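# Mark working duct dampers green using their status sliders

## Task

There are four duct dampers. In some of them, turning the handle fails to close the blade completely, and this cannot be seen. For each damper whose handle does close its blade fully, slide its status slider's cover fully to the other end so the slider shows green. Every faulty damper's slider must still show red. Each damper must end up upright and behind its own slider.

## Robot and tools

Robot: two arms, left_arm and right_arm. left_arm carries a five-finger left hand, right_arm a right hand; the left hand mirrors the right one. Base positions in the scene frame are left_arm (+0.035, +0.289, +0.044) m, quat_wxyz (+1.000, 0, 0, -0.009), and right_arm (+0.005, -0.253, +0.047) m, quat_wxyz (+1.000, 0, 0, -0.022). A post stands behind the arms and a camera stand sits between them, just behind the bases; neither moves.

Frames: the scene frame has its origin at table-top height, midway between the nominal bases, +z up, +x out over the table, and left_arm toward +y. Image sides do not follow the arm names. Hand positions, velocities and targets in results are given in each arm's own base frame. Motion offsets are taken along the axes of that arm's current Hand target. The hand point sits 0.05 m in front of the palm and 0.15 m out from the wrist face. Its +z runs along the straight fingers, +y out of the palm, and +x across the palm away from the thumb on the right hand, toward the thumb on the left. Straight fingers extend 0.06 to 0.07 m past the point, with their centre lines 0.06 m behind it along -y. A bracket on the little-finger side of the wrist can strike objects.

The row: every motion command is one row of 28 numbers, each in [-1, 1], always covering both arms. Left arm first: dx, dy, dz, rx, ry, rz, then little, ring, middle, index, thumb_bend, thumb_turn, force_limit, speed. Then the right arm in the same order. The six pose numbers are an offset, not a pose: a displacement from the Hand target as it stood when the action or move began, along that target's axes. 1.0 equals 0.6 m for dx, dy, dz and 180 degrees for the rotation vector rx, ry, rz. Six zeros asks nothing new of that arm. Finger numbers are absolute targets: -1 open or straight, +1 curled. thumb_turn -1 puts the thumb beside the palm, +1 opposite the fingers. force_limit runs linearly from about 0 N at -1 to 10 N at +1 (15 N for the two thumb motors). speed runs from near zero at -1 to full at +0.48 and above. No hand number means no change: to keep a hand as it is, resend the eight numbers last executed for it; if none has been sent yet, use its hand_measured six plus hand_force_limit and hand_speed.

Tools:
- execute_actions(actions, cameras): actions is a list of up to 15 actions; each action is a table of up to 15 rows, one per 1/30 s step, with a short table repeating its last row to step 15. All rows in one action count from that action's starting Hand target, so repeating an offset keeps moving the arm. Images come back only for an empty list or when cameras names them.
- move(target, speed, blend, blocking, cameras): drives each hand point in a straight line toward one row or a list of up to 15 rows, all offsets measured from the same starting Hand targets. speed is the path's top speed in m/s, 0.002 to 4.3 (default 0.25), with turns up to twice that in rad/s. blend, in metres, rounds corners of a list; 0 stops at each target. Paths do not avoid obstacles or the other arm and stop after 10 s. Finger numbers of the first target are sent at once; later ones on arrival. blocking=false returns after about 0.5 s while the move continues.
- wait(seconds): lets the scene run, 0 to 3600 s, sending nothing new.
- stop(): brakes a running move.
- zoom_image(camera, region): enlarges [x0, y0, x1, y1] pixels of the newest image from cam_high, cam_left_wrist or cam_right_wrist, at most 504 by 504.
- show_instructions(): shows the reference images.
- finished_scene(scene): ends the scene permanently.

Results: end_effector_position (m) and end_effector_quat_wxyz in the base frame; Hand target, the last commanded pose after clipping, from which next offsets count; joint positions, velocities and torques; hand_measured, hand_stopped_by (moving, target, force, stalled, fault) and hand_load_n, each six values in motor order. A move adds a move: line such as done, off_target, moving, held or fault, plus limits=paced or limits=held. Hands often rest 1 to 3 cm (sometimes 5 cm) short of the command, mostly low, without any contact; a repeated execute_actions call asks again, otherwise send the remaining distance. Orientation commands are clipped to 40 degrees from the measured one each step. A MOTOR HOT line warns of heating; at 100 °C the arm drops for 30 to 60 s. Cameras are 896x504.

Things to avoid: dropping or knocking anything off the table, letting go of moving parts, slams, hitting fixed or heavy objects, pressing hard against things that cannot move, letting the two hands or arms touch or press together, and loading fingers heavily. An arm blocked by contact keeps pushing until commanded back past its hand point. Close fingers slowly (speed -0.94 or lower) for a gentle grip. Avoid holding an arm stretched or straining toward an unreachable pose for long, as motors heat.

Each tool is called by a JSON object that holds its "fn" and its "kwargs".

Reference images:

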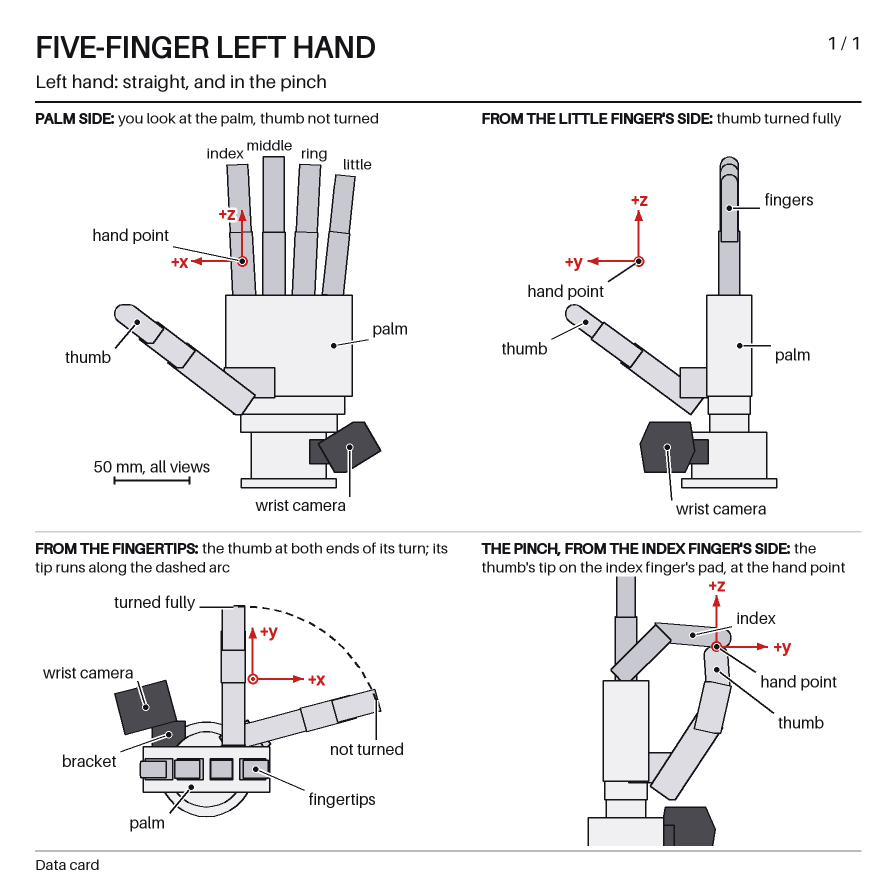

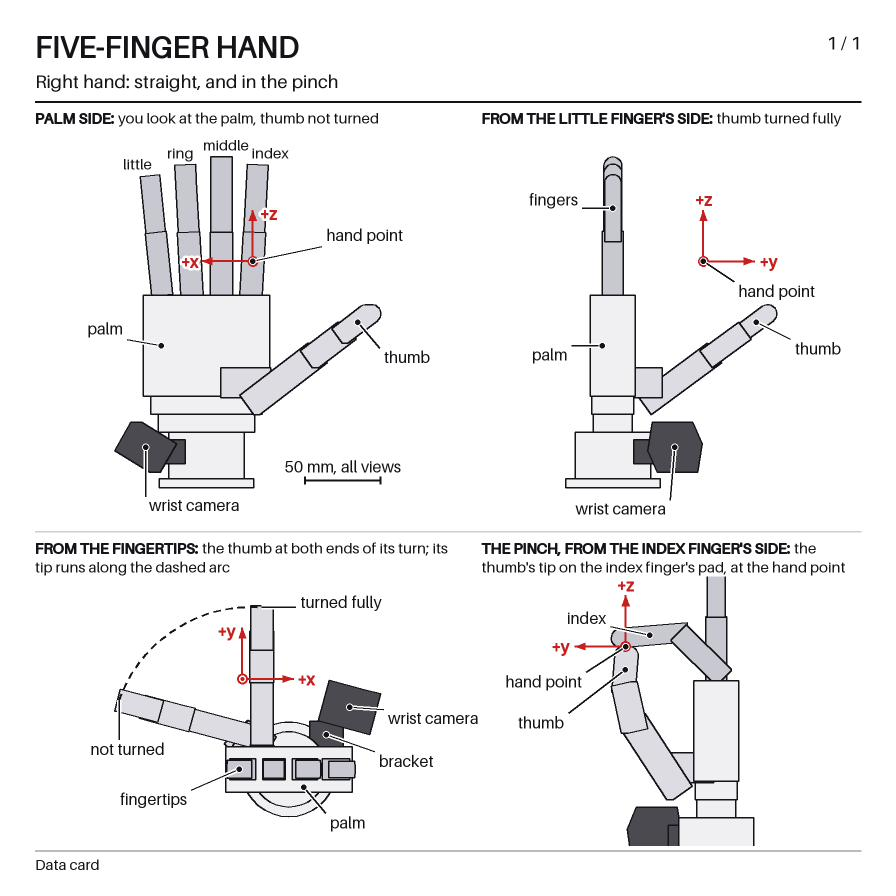

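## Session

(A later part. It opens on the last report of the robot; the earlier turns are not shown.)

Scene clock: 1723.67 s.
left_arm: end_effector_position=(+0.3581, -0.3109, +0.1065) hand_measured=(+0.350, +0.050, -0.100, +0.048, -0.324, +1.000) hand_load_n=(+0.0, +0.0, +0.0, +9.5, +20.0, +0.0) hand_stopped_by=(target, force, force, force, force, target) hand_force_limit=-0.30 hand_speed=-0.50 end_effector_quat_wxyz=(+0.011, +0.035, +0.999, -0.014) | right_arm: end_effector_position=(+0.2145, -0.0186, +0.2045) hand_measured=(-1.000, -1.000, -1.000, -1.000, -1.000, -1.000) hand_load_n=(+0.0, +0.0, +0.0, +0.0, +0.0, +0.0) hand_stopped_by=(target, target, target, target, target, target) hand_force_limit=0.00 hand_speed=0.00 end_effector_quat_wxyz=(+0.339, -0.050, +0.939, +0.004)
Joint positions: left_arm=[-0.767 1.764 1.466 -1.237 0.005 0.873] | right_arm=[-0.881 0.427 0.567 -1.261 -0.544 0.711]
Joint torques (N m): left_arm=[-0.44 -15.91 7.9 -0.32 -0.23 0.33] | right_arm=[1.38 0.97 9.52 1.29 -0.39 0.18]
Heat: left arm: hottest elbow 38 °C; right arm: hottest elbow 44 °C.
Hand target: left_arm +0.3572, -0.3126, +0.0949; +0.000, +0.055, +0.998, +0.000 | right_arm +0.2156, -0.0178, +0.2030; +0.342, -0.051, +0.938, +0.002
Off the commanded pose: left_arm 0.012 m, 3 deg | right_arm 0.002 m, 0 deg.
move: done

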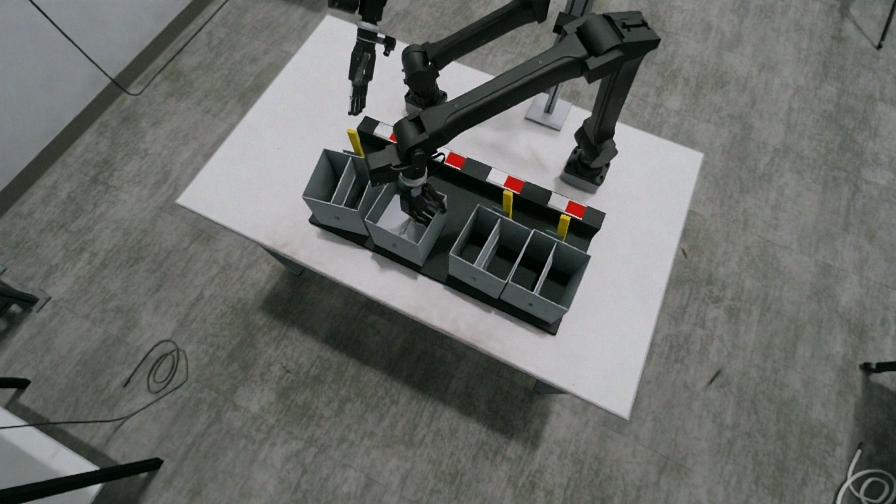

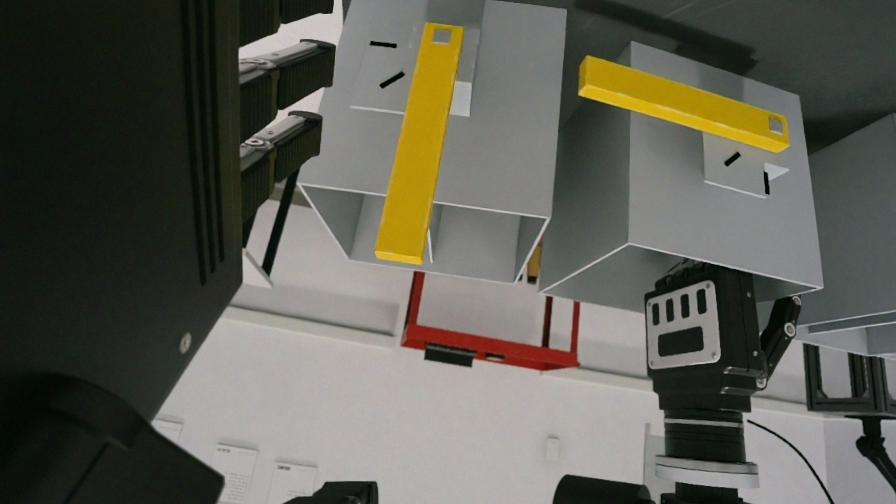

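{"fn": "move", "kwargs": {"target": [[0,0,0,0,0,0,-0.45,-0.45,-0.45,-0.45,-0.5,1,-0.3,-0.3,0,0,0,0,0,0,-1,-1,-1,-1,-1,-1,0,0],[0,0,-0.2,0,0,0,-0.45,-0.45,-0.45,-0.45,-0.5,1,-0.3,-0.3,0,0,0,0,0,0,-1,-1,-1,-1,-1,-1,0,0],[-0.05,0.3,-0.25,0,0,0,-0.45,-0.45,-0.45,-0.45,-0.5,1,-0.3,-0.3,0,0,0,0,0,0,-1,-1,-1,-1,-1,-1,0,0]], "speed": [0.1,0.12,0.25], "blend": [0.0,0.02,0], "cameras": ["all"]}}

{"fn": "zoom_image", "kwargs": {"camera": "cam_high", "region": [350, 150, 470, 270]}}

{"fn": "zoom_image", "kwargs": {"camera": "cam_right_wrist", "region": [520, 20, 896, 320]}}

Scene clock: 1740.30 s.
left_arm: end_effector_position=(+0.4112, -0.1368, +0.2416) hand_measured=(-0.450, -0.450, -0.450, -0.450, -0.500, +1.000) hand_load_n=(+0.0, +0.0, +0.0, +0.0, +0.0, +0.0) hand_stopped_by=(target, target, target, target, target, target) hand_force_limit=-0.30 hand_speed=-0.30 end_effector_quat_wxyz=(+0.001, +0.047, +0.999, +0.001) | right_arm: end_effector_position=(+0.2145, -0.0186, +0.2045) hand_measured=(-1.000, -1.000, -1.000, -1.000, -1.000, -1.000) hand_load_n=(+0.0, +0.0, +0.0, +0.0, +0.0, +0.0) hand_stopped_by=(target, target, target, target, target, target) hand_force_limit=0.00 hand_speed=0.00 end_effector_quat_wxyz=(+0.339, -0.050, +0.940, +0.004)
Joint positions: left_arm=[-0.429 1.591 1.596 -1.575 -0.003 1.235] | right_arm=[-0.881 0.427 0.567 -1.261 -0.544 0.711]
Joint torques (N m): left_arm=[0.03 -17.14 7.24 -0.29 0.03 0.1] | right_arm=[1.03 1.14 9.59 1.33 -0.42 0.18]
Heat: left arm: hottest elbow 38 °C; right arm: hottest elbow 43 °C.
Hand target: left_arm +0.4070, -0.1369, +0.2450; +0.000, +0.055, +0.998, +0.000 | right_arm +0.2156, -0.0177, +0.2029; +0.342, -0.051, +0.938, +0.002
Off the commanded pose: left_arm 0.005 m, 1 deg | right_arm 0.002 m, 1 deg.
move: done

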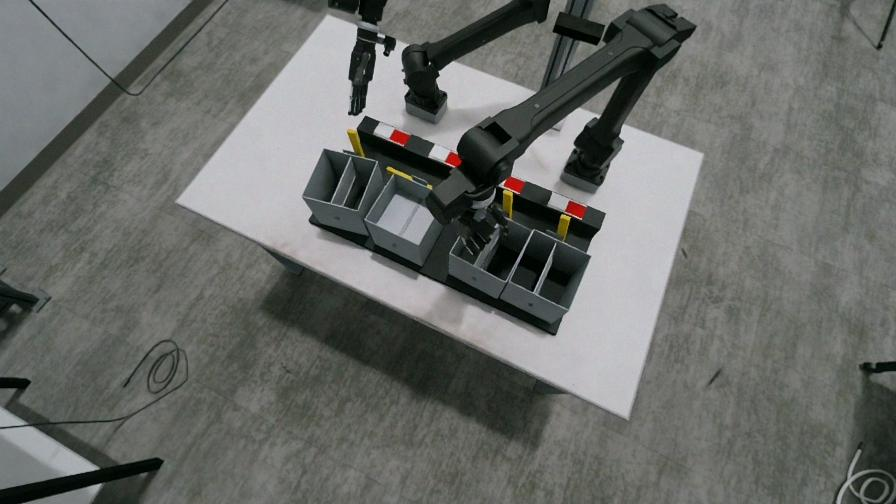

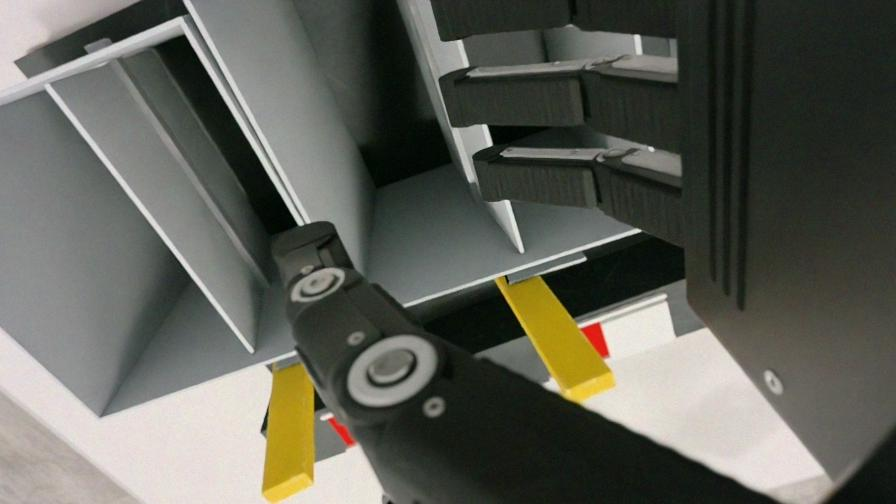

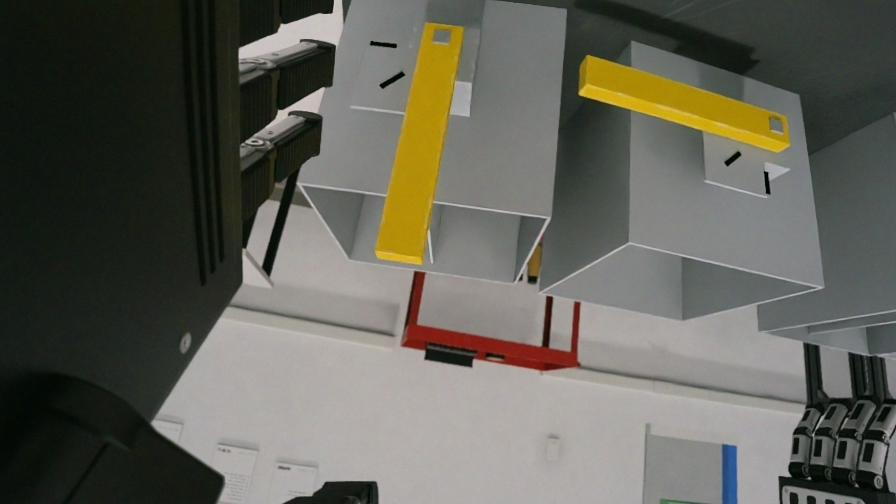

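Scaled by 4.200.

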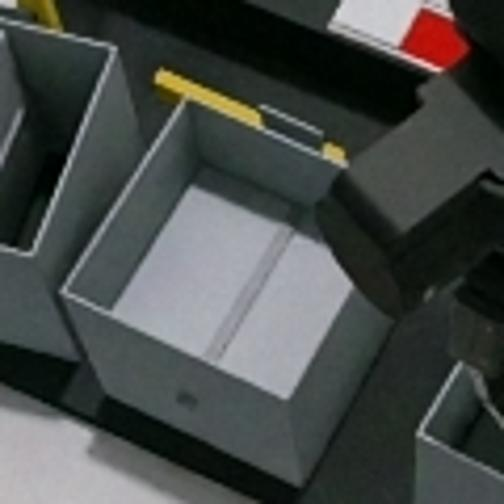

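Scaled by 1.340.

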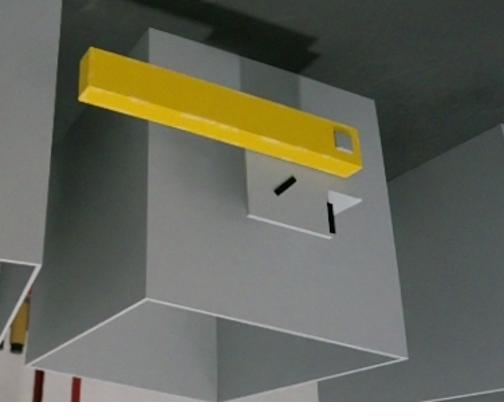

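{"fn": "move", "kwargs": {"target": [-0.1112,-0.5992,-0.085,0,0,-0.041,-0.45,-0.45,-0.45,-0.45,-0.5,1,-0.3,-0.3,0,0,0,0,0,0,-1,-1,-1,-1,-1,-1,0,0], "speed": 0.3, "cameras": ["all"]}}

Scene clock: 1787.97 s.
left_arm: end_effector_position=(+0.4254, -0.4991, +0.2985) hand_measured=(-0.450, -0.450, -0.450, -0.450, -0.500, +1.000) hand_load_n=(+0.0, +0.5, +0.0, +0.0, +0.0, +0.0) hand_stopped_by=(target, target, target, target, target, target) hand_force_limit=-0.30 hand_speed=-0.30 end_effector_quat_wxyz=(+0.109, +0.009, +0.987, -0.121) | right_arm: end_effector_position=(+0.2145, -0.0186, +0.2045) hand_measured=(-1.000, -1.000, -1.000, -1.000, -1.000, -1.000) hand_load_n=(+0.0, +0.0, +0.0, +0.0, +0.0, +0.0) hand_stopped_by=(target, target, target, target, target, target) hand_force_limit=0.00 hand_speed=0.00 end_effector_quat_wxyz=(+0.339, -0.050, +0.940, +0.004)
Joint positions: left_arm=[-0.892 2.156 2.602 -1.691 -0.014 0.7] | right_arm=[-0.881 0.427 0.567 -1.261 -0.544 0.711]
Joint torques (N m): left_arm=[1.14 -22.65 10.3 0.21 0.05 -0.09] | right_arm=[1.79 1.55 9.55 1.48 -0.43 0.18]
Heat: left arm: hottest elbow 37 °C; right arm: hottest elbow 41 °C.
Hand target: left_arm +0.4334, -0.5017, +0.2959; +0.000, -0.009, +1.000, +0.000 | right_arm +0.2156, -0.0177, +0.2029; +0.342, -0.051, +0.938, +0.002
Off the commanded pose: left_arm 0.009 m, 19 deg | right_arm 0.002 m, 0 deg.
joint sent to its limit (left arm) — joint 4 (wrist pitch), lower limit. The joint targets are off in orientation, not in position.
move: off_target (left_arm)

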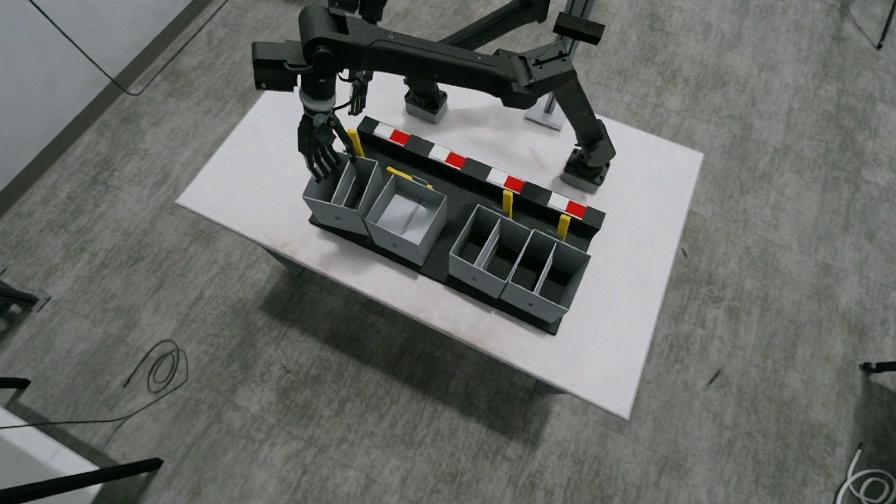

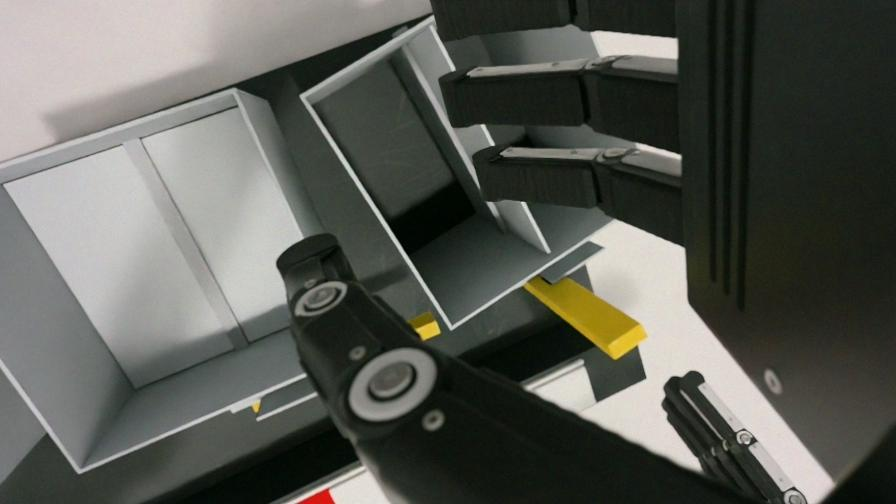

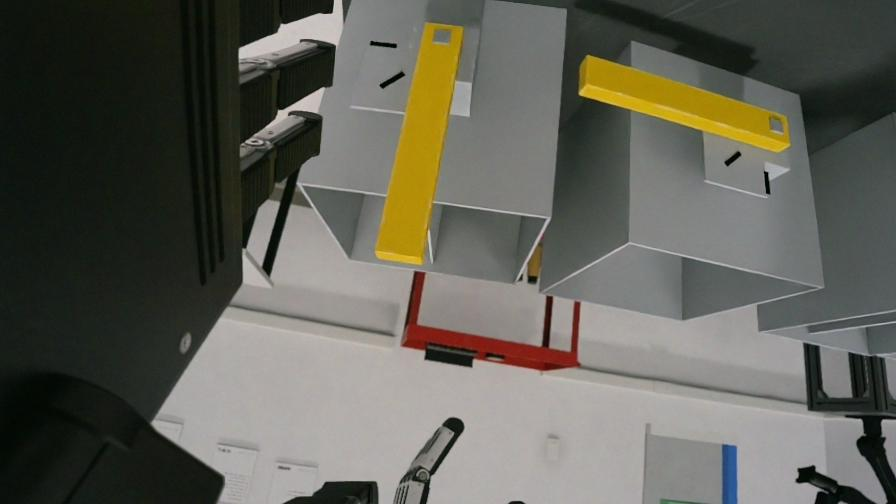

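{"fn": "zoom_image", "kwargs": {"camera": "cam_left_wrist", "region": [0, 60, 340, 480]}}

{"fn": "zoom_image", "kwargs": {"camera": "cam_high", "region": [350, 150, 470, 270]}}

Scaled by 1.200.

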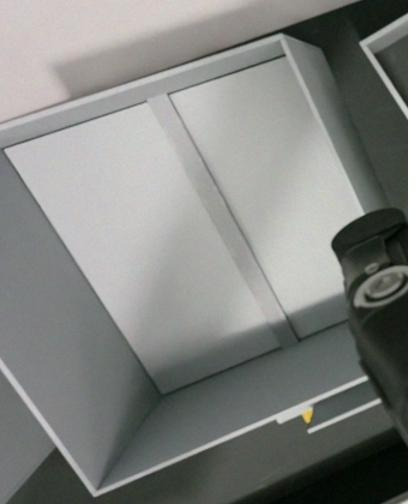

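Scaled by 4.200.

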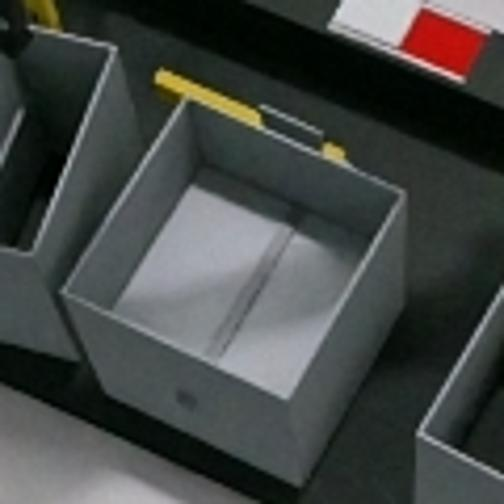

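{"fn": "zoom_image", "kwargs": {"camera": "cam_high", "region": [430, 180, 610, 340]}}

{"fn": "zoom_image", "kwargs": {"camera": "cam_high", "region": [290, 110, 470, 270]}}

Scaled by 2.800.

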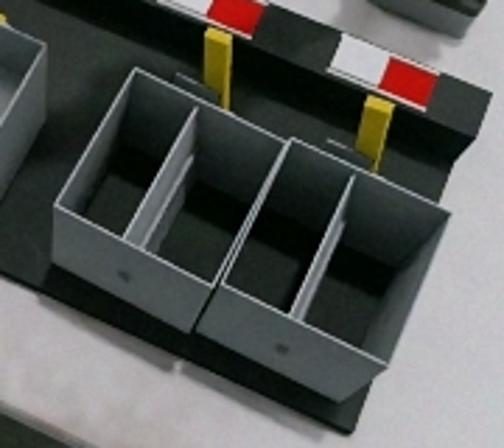

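Scaled by 2.800.

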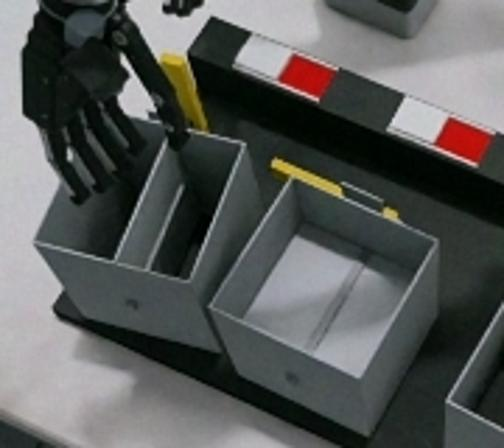

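{"fn": "move", "kwargs": {"target": [[0.134,-0.0218,0.15,0,0,-0.0567,-0.45,-0.45,-0.45,-0.45,-0.5,1,-0.3,-0.3,0,0,0,0,0,0,-1,-1,-1,-1,-1,-1,0,0],[0.134,-0.0218,0.25,0,0,-0.0567,-0.45,-0.45,-0.45,-0.45,-0.5,1,-0.3,-0.3,0,0,0,0,0,0,-1,-1,-1,-1,-1,-1,0,0]], "speed": [0.15,0.1], "cameras": ["cam_high","cam_left_wrist"]}}

{"fn": "zoom_image", "kwargs": {"camera": "cam_high", "region": [290, 110, 410, 230]}}

Scene clock: 1928.87 s.
left_arm: end_effector_position=(+0.3565, -0.5102, +0.1607) hand_measured=(-0.450, -0.450, -0.450, -0.450, -0.500, +1.000) hand_load_n=(+0.0, +0.0, +0.5, +0.0, +0.0, +0.0) hand_stopped_by=(target, target, target, target, target, target) hand_force_limit=-0.30 hand_speed=-0.30 end_effector_quat_wxyz=(+0.006, -0.096, +0.995, -0.006) | right_arm: end_effector_position=(+0.2145, -0.0186, +0.2045) hand_measured=(-1.000, -1.000, -1.000, -1.000, -1.000, -1.000) hand_load_n=(+0.0, +0.0, +0.0, +0.0, +0.0, +0.0) hand_stopped_by=(target, target, target, target, target, target) hand_force_limit=0.00 hand_speed=0.00 end_effector_quat_wxyz=(+0.339, -0.050, +0.940, +0.004)
Joint positions: left_arm=[-0.956 2.223 2.328 -1.659 -0.003 0.423] | right_arm=[-0.881 0.427 0.567 -1.261 -0.544 0.711]
Joint torques (N m): left_arm=[-0.21 -24.23 7.68 0.25 0.07 -0.11] | right_arm=[1.73 1.03 9.51 1.57 -0.4 0.11]
Heat: left arm: hottest elbow 39 °C; right arm: hottest elbow 40 °C.
Hand target: left_arm +0.3535, -0.5161, +0.1460; +0.000, -0.098, +0.995, +0.000 | right_arm +0.2156, -0.0177, +0.2029; +0.342, -0.051, +0.938, +0.002
Off the commanded pose: left_arm 0.016 m, 1 deg | right_arm 0.002 m, 0 deg.
move: off_target (left_arm)

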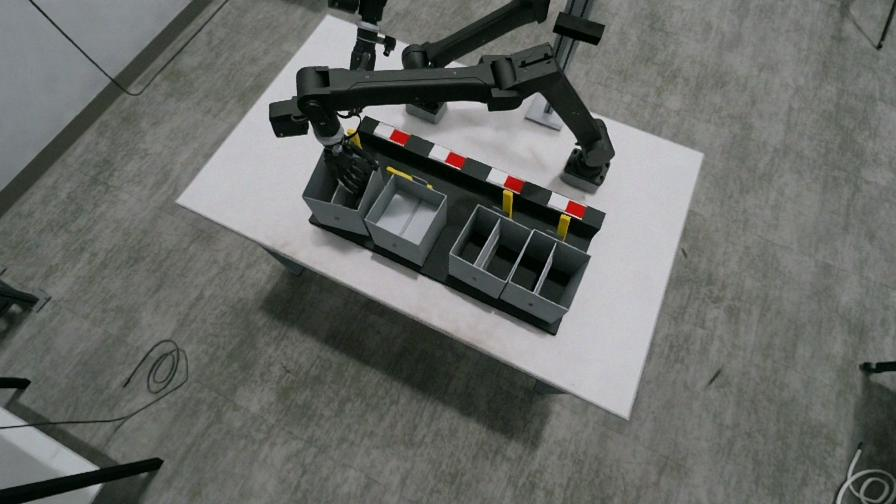

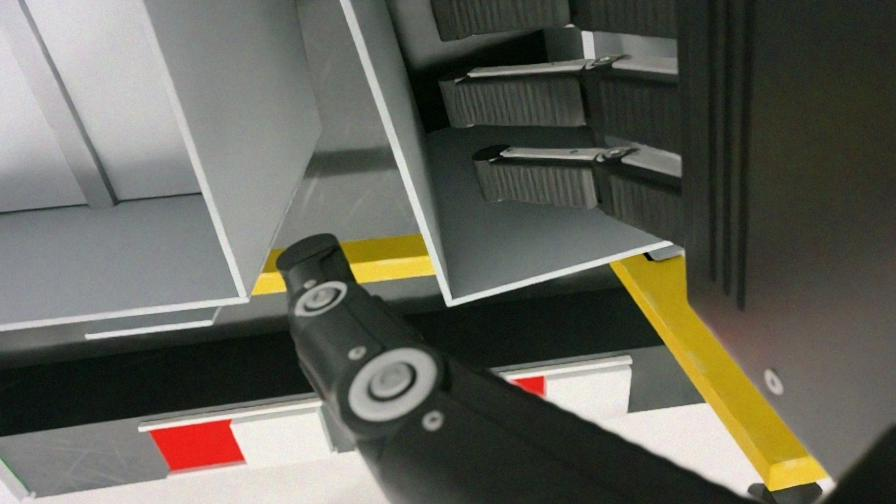

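Scaled by 4.200.

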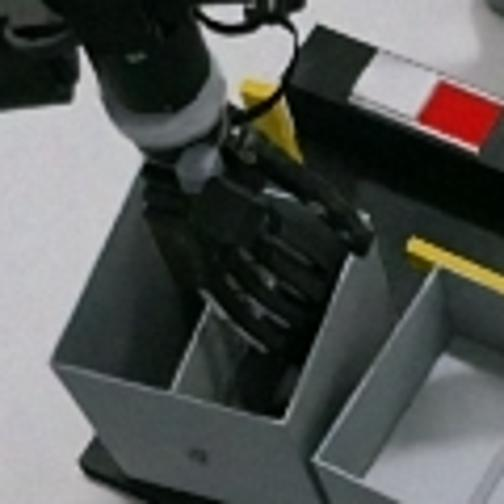

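{"fn": "move", "kwargs": {"target": [[0,0,0.0833,0,0,0,-0.45,-0.45,-0.45,-0.45,-0.5,1,-0.3,-0.3,0,0,0,0,0,0,-1,-1,-1,-1,-1,-1,0,0],[0,0,0.0833,0,0,0,0.35,0.35,0.35,0.35,0.5,1,-0.3,-0.5,0,0,0,0,0,0,-1,-1,-1,-1,-1,-1,0,0]], "speed": [0.1,0.08], "cameras": ["cam_high","cam_left_wrist"]}}

{"fn": "zoom_image", "kwargs": {"camera": "cam_high", "region": [290, 110, 410, 230]}}

Scene clock: 1941.60 s.
left_arm: end_effector_position=(+0.3575, -0.5131, +0.1103) hand_measured=(+0.326, -0.040, -0.178, -0.040, -0.294, +1.000) hand_load_n=(+3.0, +1.0, +0.5, +2.5, +8.0, +1.0) hand_stopped_by=(force, force, force, force, force, target) hand_force_limit=-0.30 hand_speed=-0.50 end_effector_quat_wxyz=(+0.004, -0.096, +0.995, -0.009) | right_arm: end_effector_position=(+0.2145, -0.0186, +0.2045) hand_measured=(-1.000, -1.000, -1.000, -1.000, -1.000, -1.000) hand_load_n=(+0.0, +0.0, +0.0, +0.0, +0.0, +0.0) hand_stopped_by=(target, target, target, target, target, target) hand_force_limit=0.00 hand_speed=0.00 end_effector_quat_wxyz=(+0.339, -0.050, +0.940, +0.004)
Joint positions: left_arm=[-0.956 2.223 2.196 -1.524 0.001 0.423] | right_arm=[-0.881 0.427 0.567 -1.261 -0.544 0.711]
Joint torques (N m): left_arm=[-0.21 -24.35 7.41 0.16 -0.1 -0.11] | right_arm=[1.49 1.26 9.59 1.36 -0.35 0.11]
Heat: left arm: hottest elbow 39 °C; right arm: hottest elbow 40 °C.
Hand target: left_arm +0.3535, -0.5162, +0.0960; +0.000, -0.098, +0.995, +0.000 | right_arm +0.2156, -0.0177, +0.2029; +0.342, -0.051, +0.938, +0.002
Off the commanded pose: left_arm 0.015 m, 1 deg | right_arm 0.002 m, 0 deg.
move: off_target (left_arm); target 2's new numbers were sent with left_arm's hand 0.016 m and 1 deg from that target

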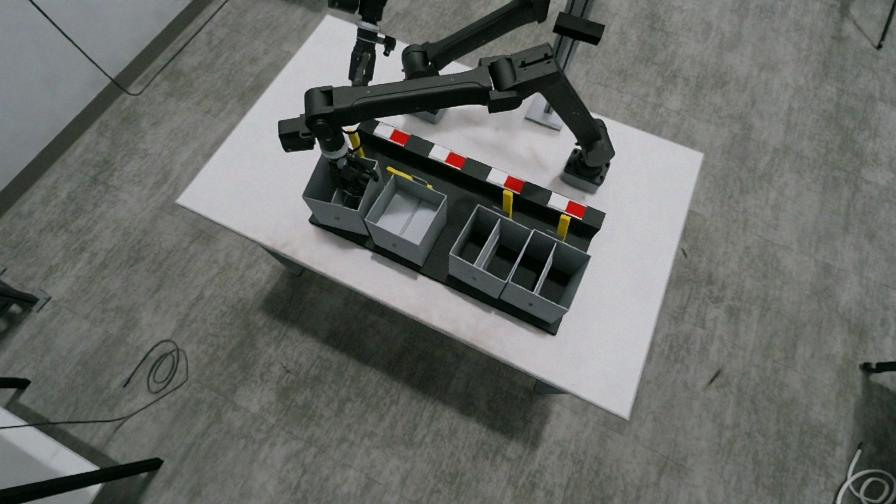

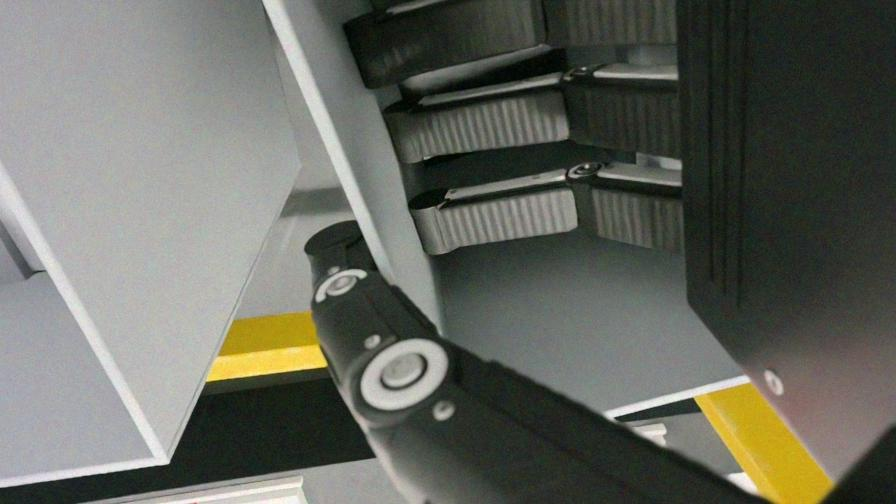

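Scaled by 4.200.

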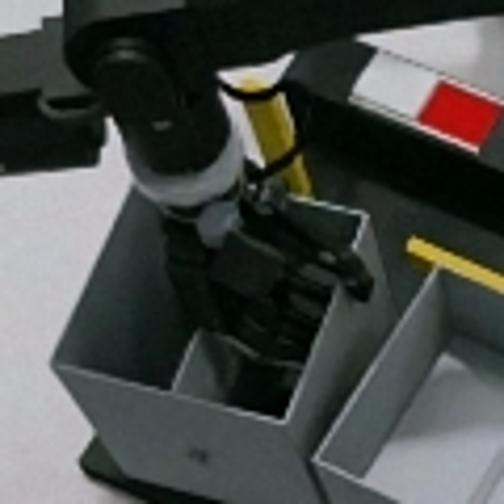

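{"fn": "move", "kwargs": {"target": [[0,0,0,0,0,0,0.5,0.5,0.5,0.5,0.65,1,0.25,-0.5,0,0,0,0,0,0,-1,-1,-1,-1,-1,-1,0,0],[-0.0288,0.0263,0,0,0,0.0733,0.5,0.5,0.5,0.5,0.65,1,0.25,-0.5,0,0,0,0,0,0,-1,-1,-1,-1,-1,-1,0,0]], "speed": [0.05,0.05], "cameras": ["cam_high","cam_left_wrist"]}}

{"fn": "zoom_image", "kwargs": {"camera": "cam_high", "region": [290, 110, 410, 230]}}

Scene clock: 1962.03 s.
left_arm: end_effector_position=(+0.3662, -0.5071, +0.1093) hand_measured=(+0.500, -0.002, -0.112, -0.002, -0.284, +1.000) hand_load_n=(+0.0, +0.0, +0.5, +7.0, +16.0, +0.0) hand_stopped_by=(target, force, force, force, force, target) hand_force_limit=0.25 hand_speed=-0.50 end_effector_quat_wxyz=(+0.006, -0.004, +1.000, -0.018) | right_arm: end_effector_position=(+0.2145, -0.0186, +0.2045) hand_measured=(-1.000, -1.000, -1.000, -1.000, -1.000, -1.000) hand_load_n=(+0.0, +0.5, +0.0, +0.0, +0.0, +0.0) hand_stopped_by=(target, target, target, target, target, target) hand_force_limit=0.00 hand_speed=0.00 end_effector_quat_wxyz=(+0.339, -0.050, +0.940, +0.004)
Joint positions: left_arm=[-0.956 2.205 2.165 -1.494 0.01 0.606] | right_arm=[-0.881 0.427 0.567 -1.261 -0.544 0.711]
Joint torques (N m): left_arm=[0.62 -25.17 6.01 -0.13 -0.38 0.47] | right_arm=[1.08 0.85 9.54 1.36 -0.37 0.15]
Heat: left arm: hottest elbow 39 °C; right arm: hottest elbow 39 °C.
Hand target: left_arm +0.3673, -0.4973, +0.0960; +0.000, +0.017, +1.000, +0.000 | right_arm +0.2156, -0.0177, +0.2029; +0.342, -0.051, +0.938, +0.002
Off the commanded pose: left_arm 0.016 m, 3 deg | right_arm 0.002 m, 0 deg.
move: off_target (left_arm)

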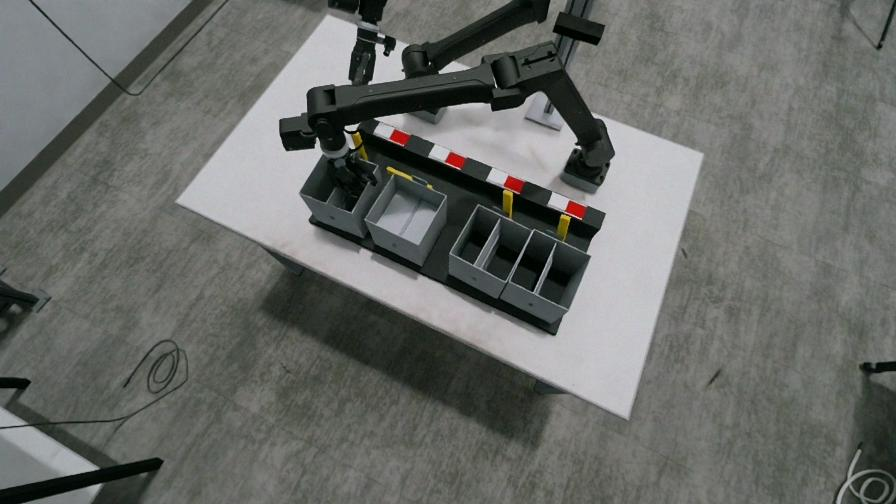

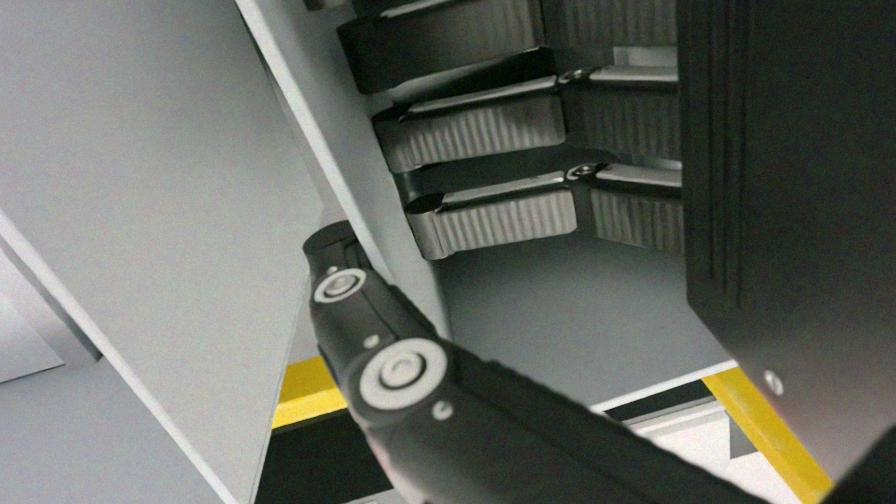

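Scaled by 4.200.

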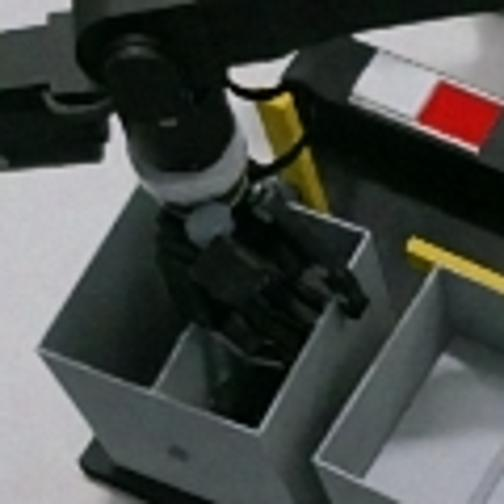

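{"fn": "execute_actions", "kwargs": {"actions": []}}

Scene clock: 2005.63 s.
left_arm: end_effector_position=(+0.3663, -0.5070, +0.1093) hand_measured=(+0.500, -0.002, -0.112, -0.002, -0.284, +1.000) hand_load_n=(+0.0, +0.5, +0.5, +7.0, +15.5, +0.0) hand_stopped_by=(target, force, force, force, force, target) hand_force_limit=0.25 hand_speed=-0.50 end_effector_quat_wxyz=(+0.006, -0.004, +1.000, -0.018) | right_arm: end_effector_position=(+0.2145, -0.0186, +0.2045) hand_measured=(-1.000, -1.000, -1.000, -1.000, -1.000, -1.000) hand_load_n=(+0.0, +0.0, +0.0, +0.0, +0.0, +0.0) hand_stopped_by=(target, target, target, target, target, target) hand_force_limit=0.00 hand_speed=0.00 end_effector_quat_wxyz=(+0.339, -0.050, +0.940, +0.004)
Joint positions: left_arm=[-0.956 2.205 2.165 -1.494 0.01 0.607] | right_arm=[-0.881 0.427 0.567 -1.261 -0.544 0.711]
Joint velocities: within noise
Joint torques (N m): left_arm=[0.67 -25.17 6.01 -0.13 -0.38 0.46] | right_arm=[0.91 1.08 9.68 1.32 -0.36 0.15]
Heat: left arm: hottest shoulder 37 °C; right arm: hottest elbow 39 °C.
Hand target: left_arm +0.3673, -0.4973, +0.0960; +0.000, +0.017, +1.000, +0.000 | right_arm +0.2156, -0.0177, +0.2029; +0.342, -0.051, +0.938, +0.002
Off the commanded pose: left_arm 0.016 m, 3 deg | right_arm 0.002 m, 0 deg.

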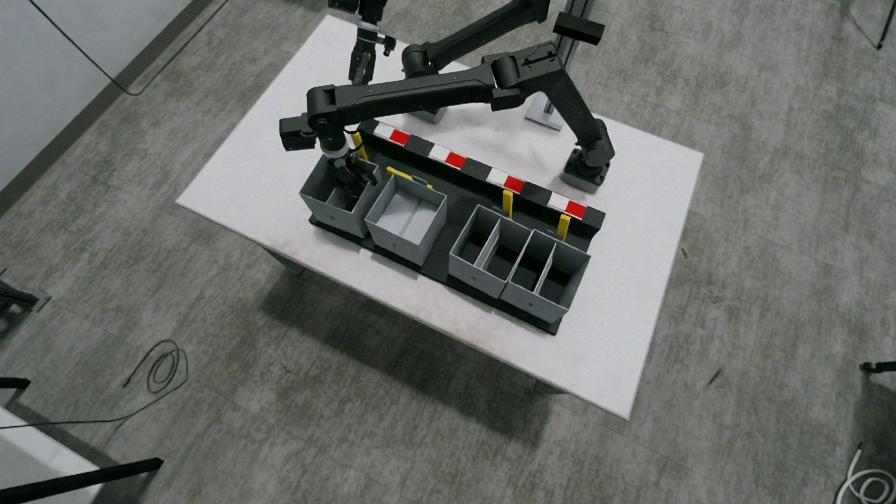

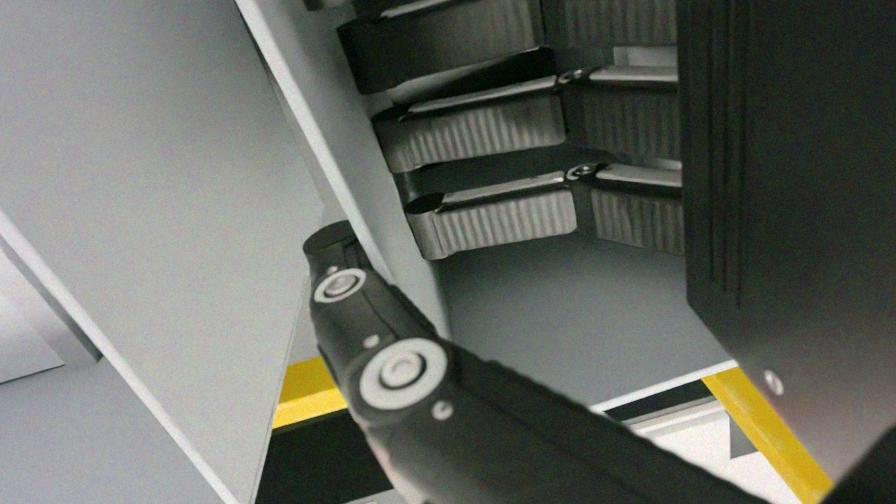

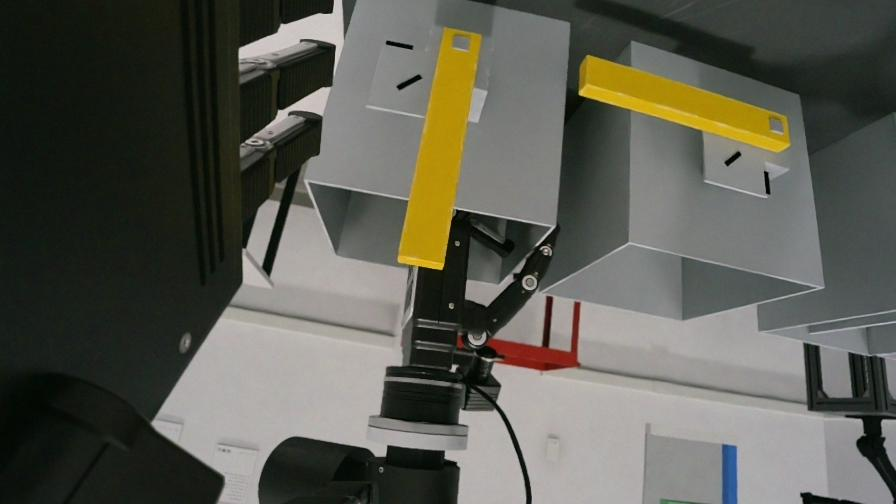

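{"fn": "move", "kwargs": {"target": [[0,0,0,0,0,0,0.5,0.5,0.5,0.5,0.65,1,0.25,-0.5,-0.0395,-0.101,-0.1587,-0.085,0,-0.4825,-1,-1,-1,-1,-1,-1,0,0],[0,0,0,0,0,0,0.5,0.5,0.5,0.5,0.65,1,0.25,-0.5,-0.0395,-0.101,-0.1587,-0.17,0,-0.965,-1,-1,-1,-1,-1,-1,0,0],[0,0,0,0,0,0,0.5,0.5,0.5,0.5,0.65,1,0.25,-0.5,-0.076,-0.054,-0.0428,-0.17,0,-0.965,-1,-1,-1,-1,-1,-1,0,0]], "blend": [0.02,0.02,0], "speed": 0.4, "cameras": ["all"]}}

Scene clock: 2059.17 s.
left_arm: end_effector_position=(+0.3663, -0.5070, +0.1093) hand_measured=(+0.500, -0.002, -0.112, -0.002, -0.284, +1.000) hand_load_n=(+0.5, +0.0, +0.5, +7.0, +15.5, +0.0) hand_stopped_by=(target, force, force, force, force, target) hand_force_limit=0.25 hand_speed=-0.50 end_effector_quat_wxyz=(+0.006, -0.004, +1.000, -0.018) | right_arm: end_effector_position=(+0.2360, -0.0470, +0.2523) hand_measured=(-1.000, -1.000, -1.000, -1.000, -1.000, -1.000) hand_load_n=(+0.0, +0.0, +0.0, +0.0, +0.0, +0.0) hand_stopped_by=(target, target, target, target, target, target) hand_force_limit=0.00 hand_speed=0.00 end_effector_quat_wxyz=(-0.004, +0.986, +0.025, +0.166)
Joint positions: left_arm=[-0.956 2.205 2.165 -1.494 0.01 0.607] | right_arm=[0.061 0.777 0.965 -1.425 0.004 -1.563]
Joint torques (N m): left_arm=[0.67 -25.17 5.98 -0.13 -0.38 0.46] | right_arm=[0.62 -2.84 9.84 1.11 0.08 0.14]
Heat: left arm: hottest shoulder 37 °C; right arm: hottest elbow 40 °C.
Hand target: left_arm +0.3673, -0.4973, +0.0960; +0.000, +0.017, +1.000, +0.000 | right_arm +0.2370, -0.0467, +0.2529; -0.004, +0.985, +0.020, +0.174
Off the commanded pose: left_arm 0.017 m, 3 deg | right_arm 0.001 m, 1 deg.
move: done

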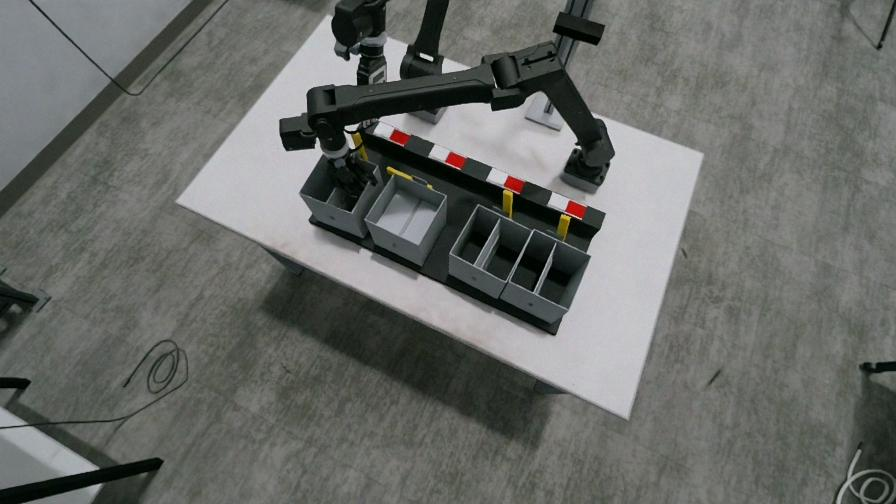

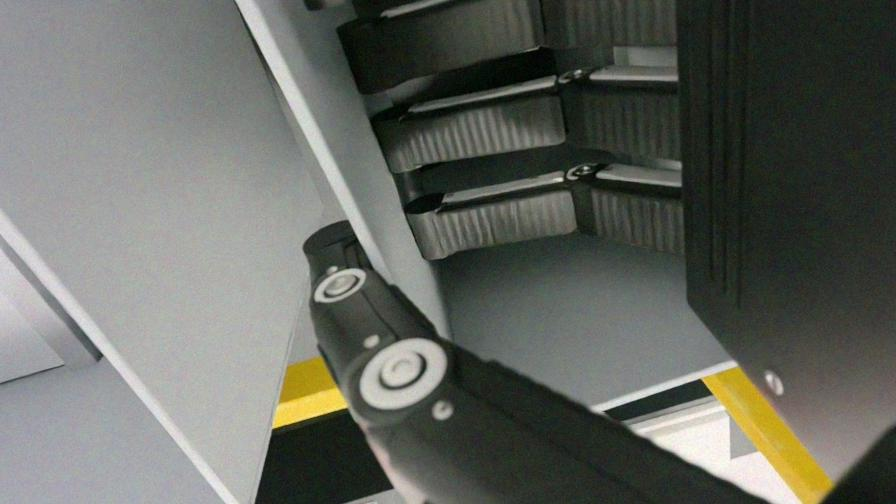

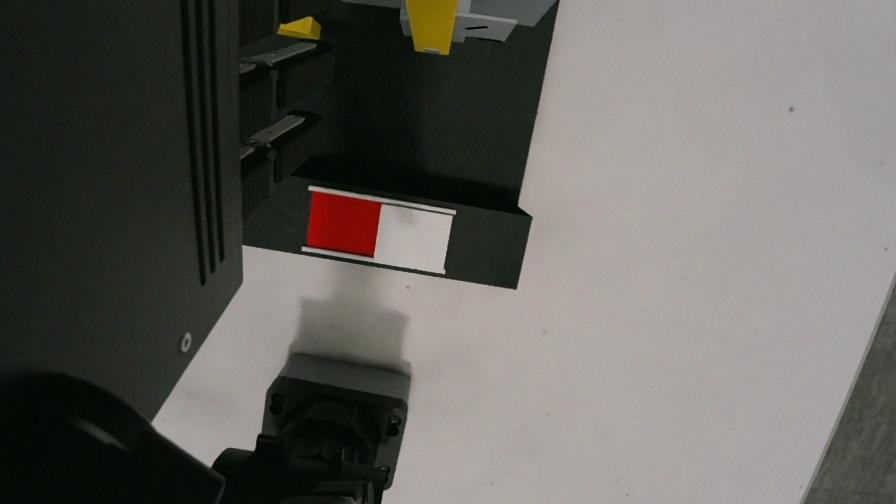

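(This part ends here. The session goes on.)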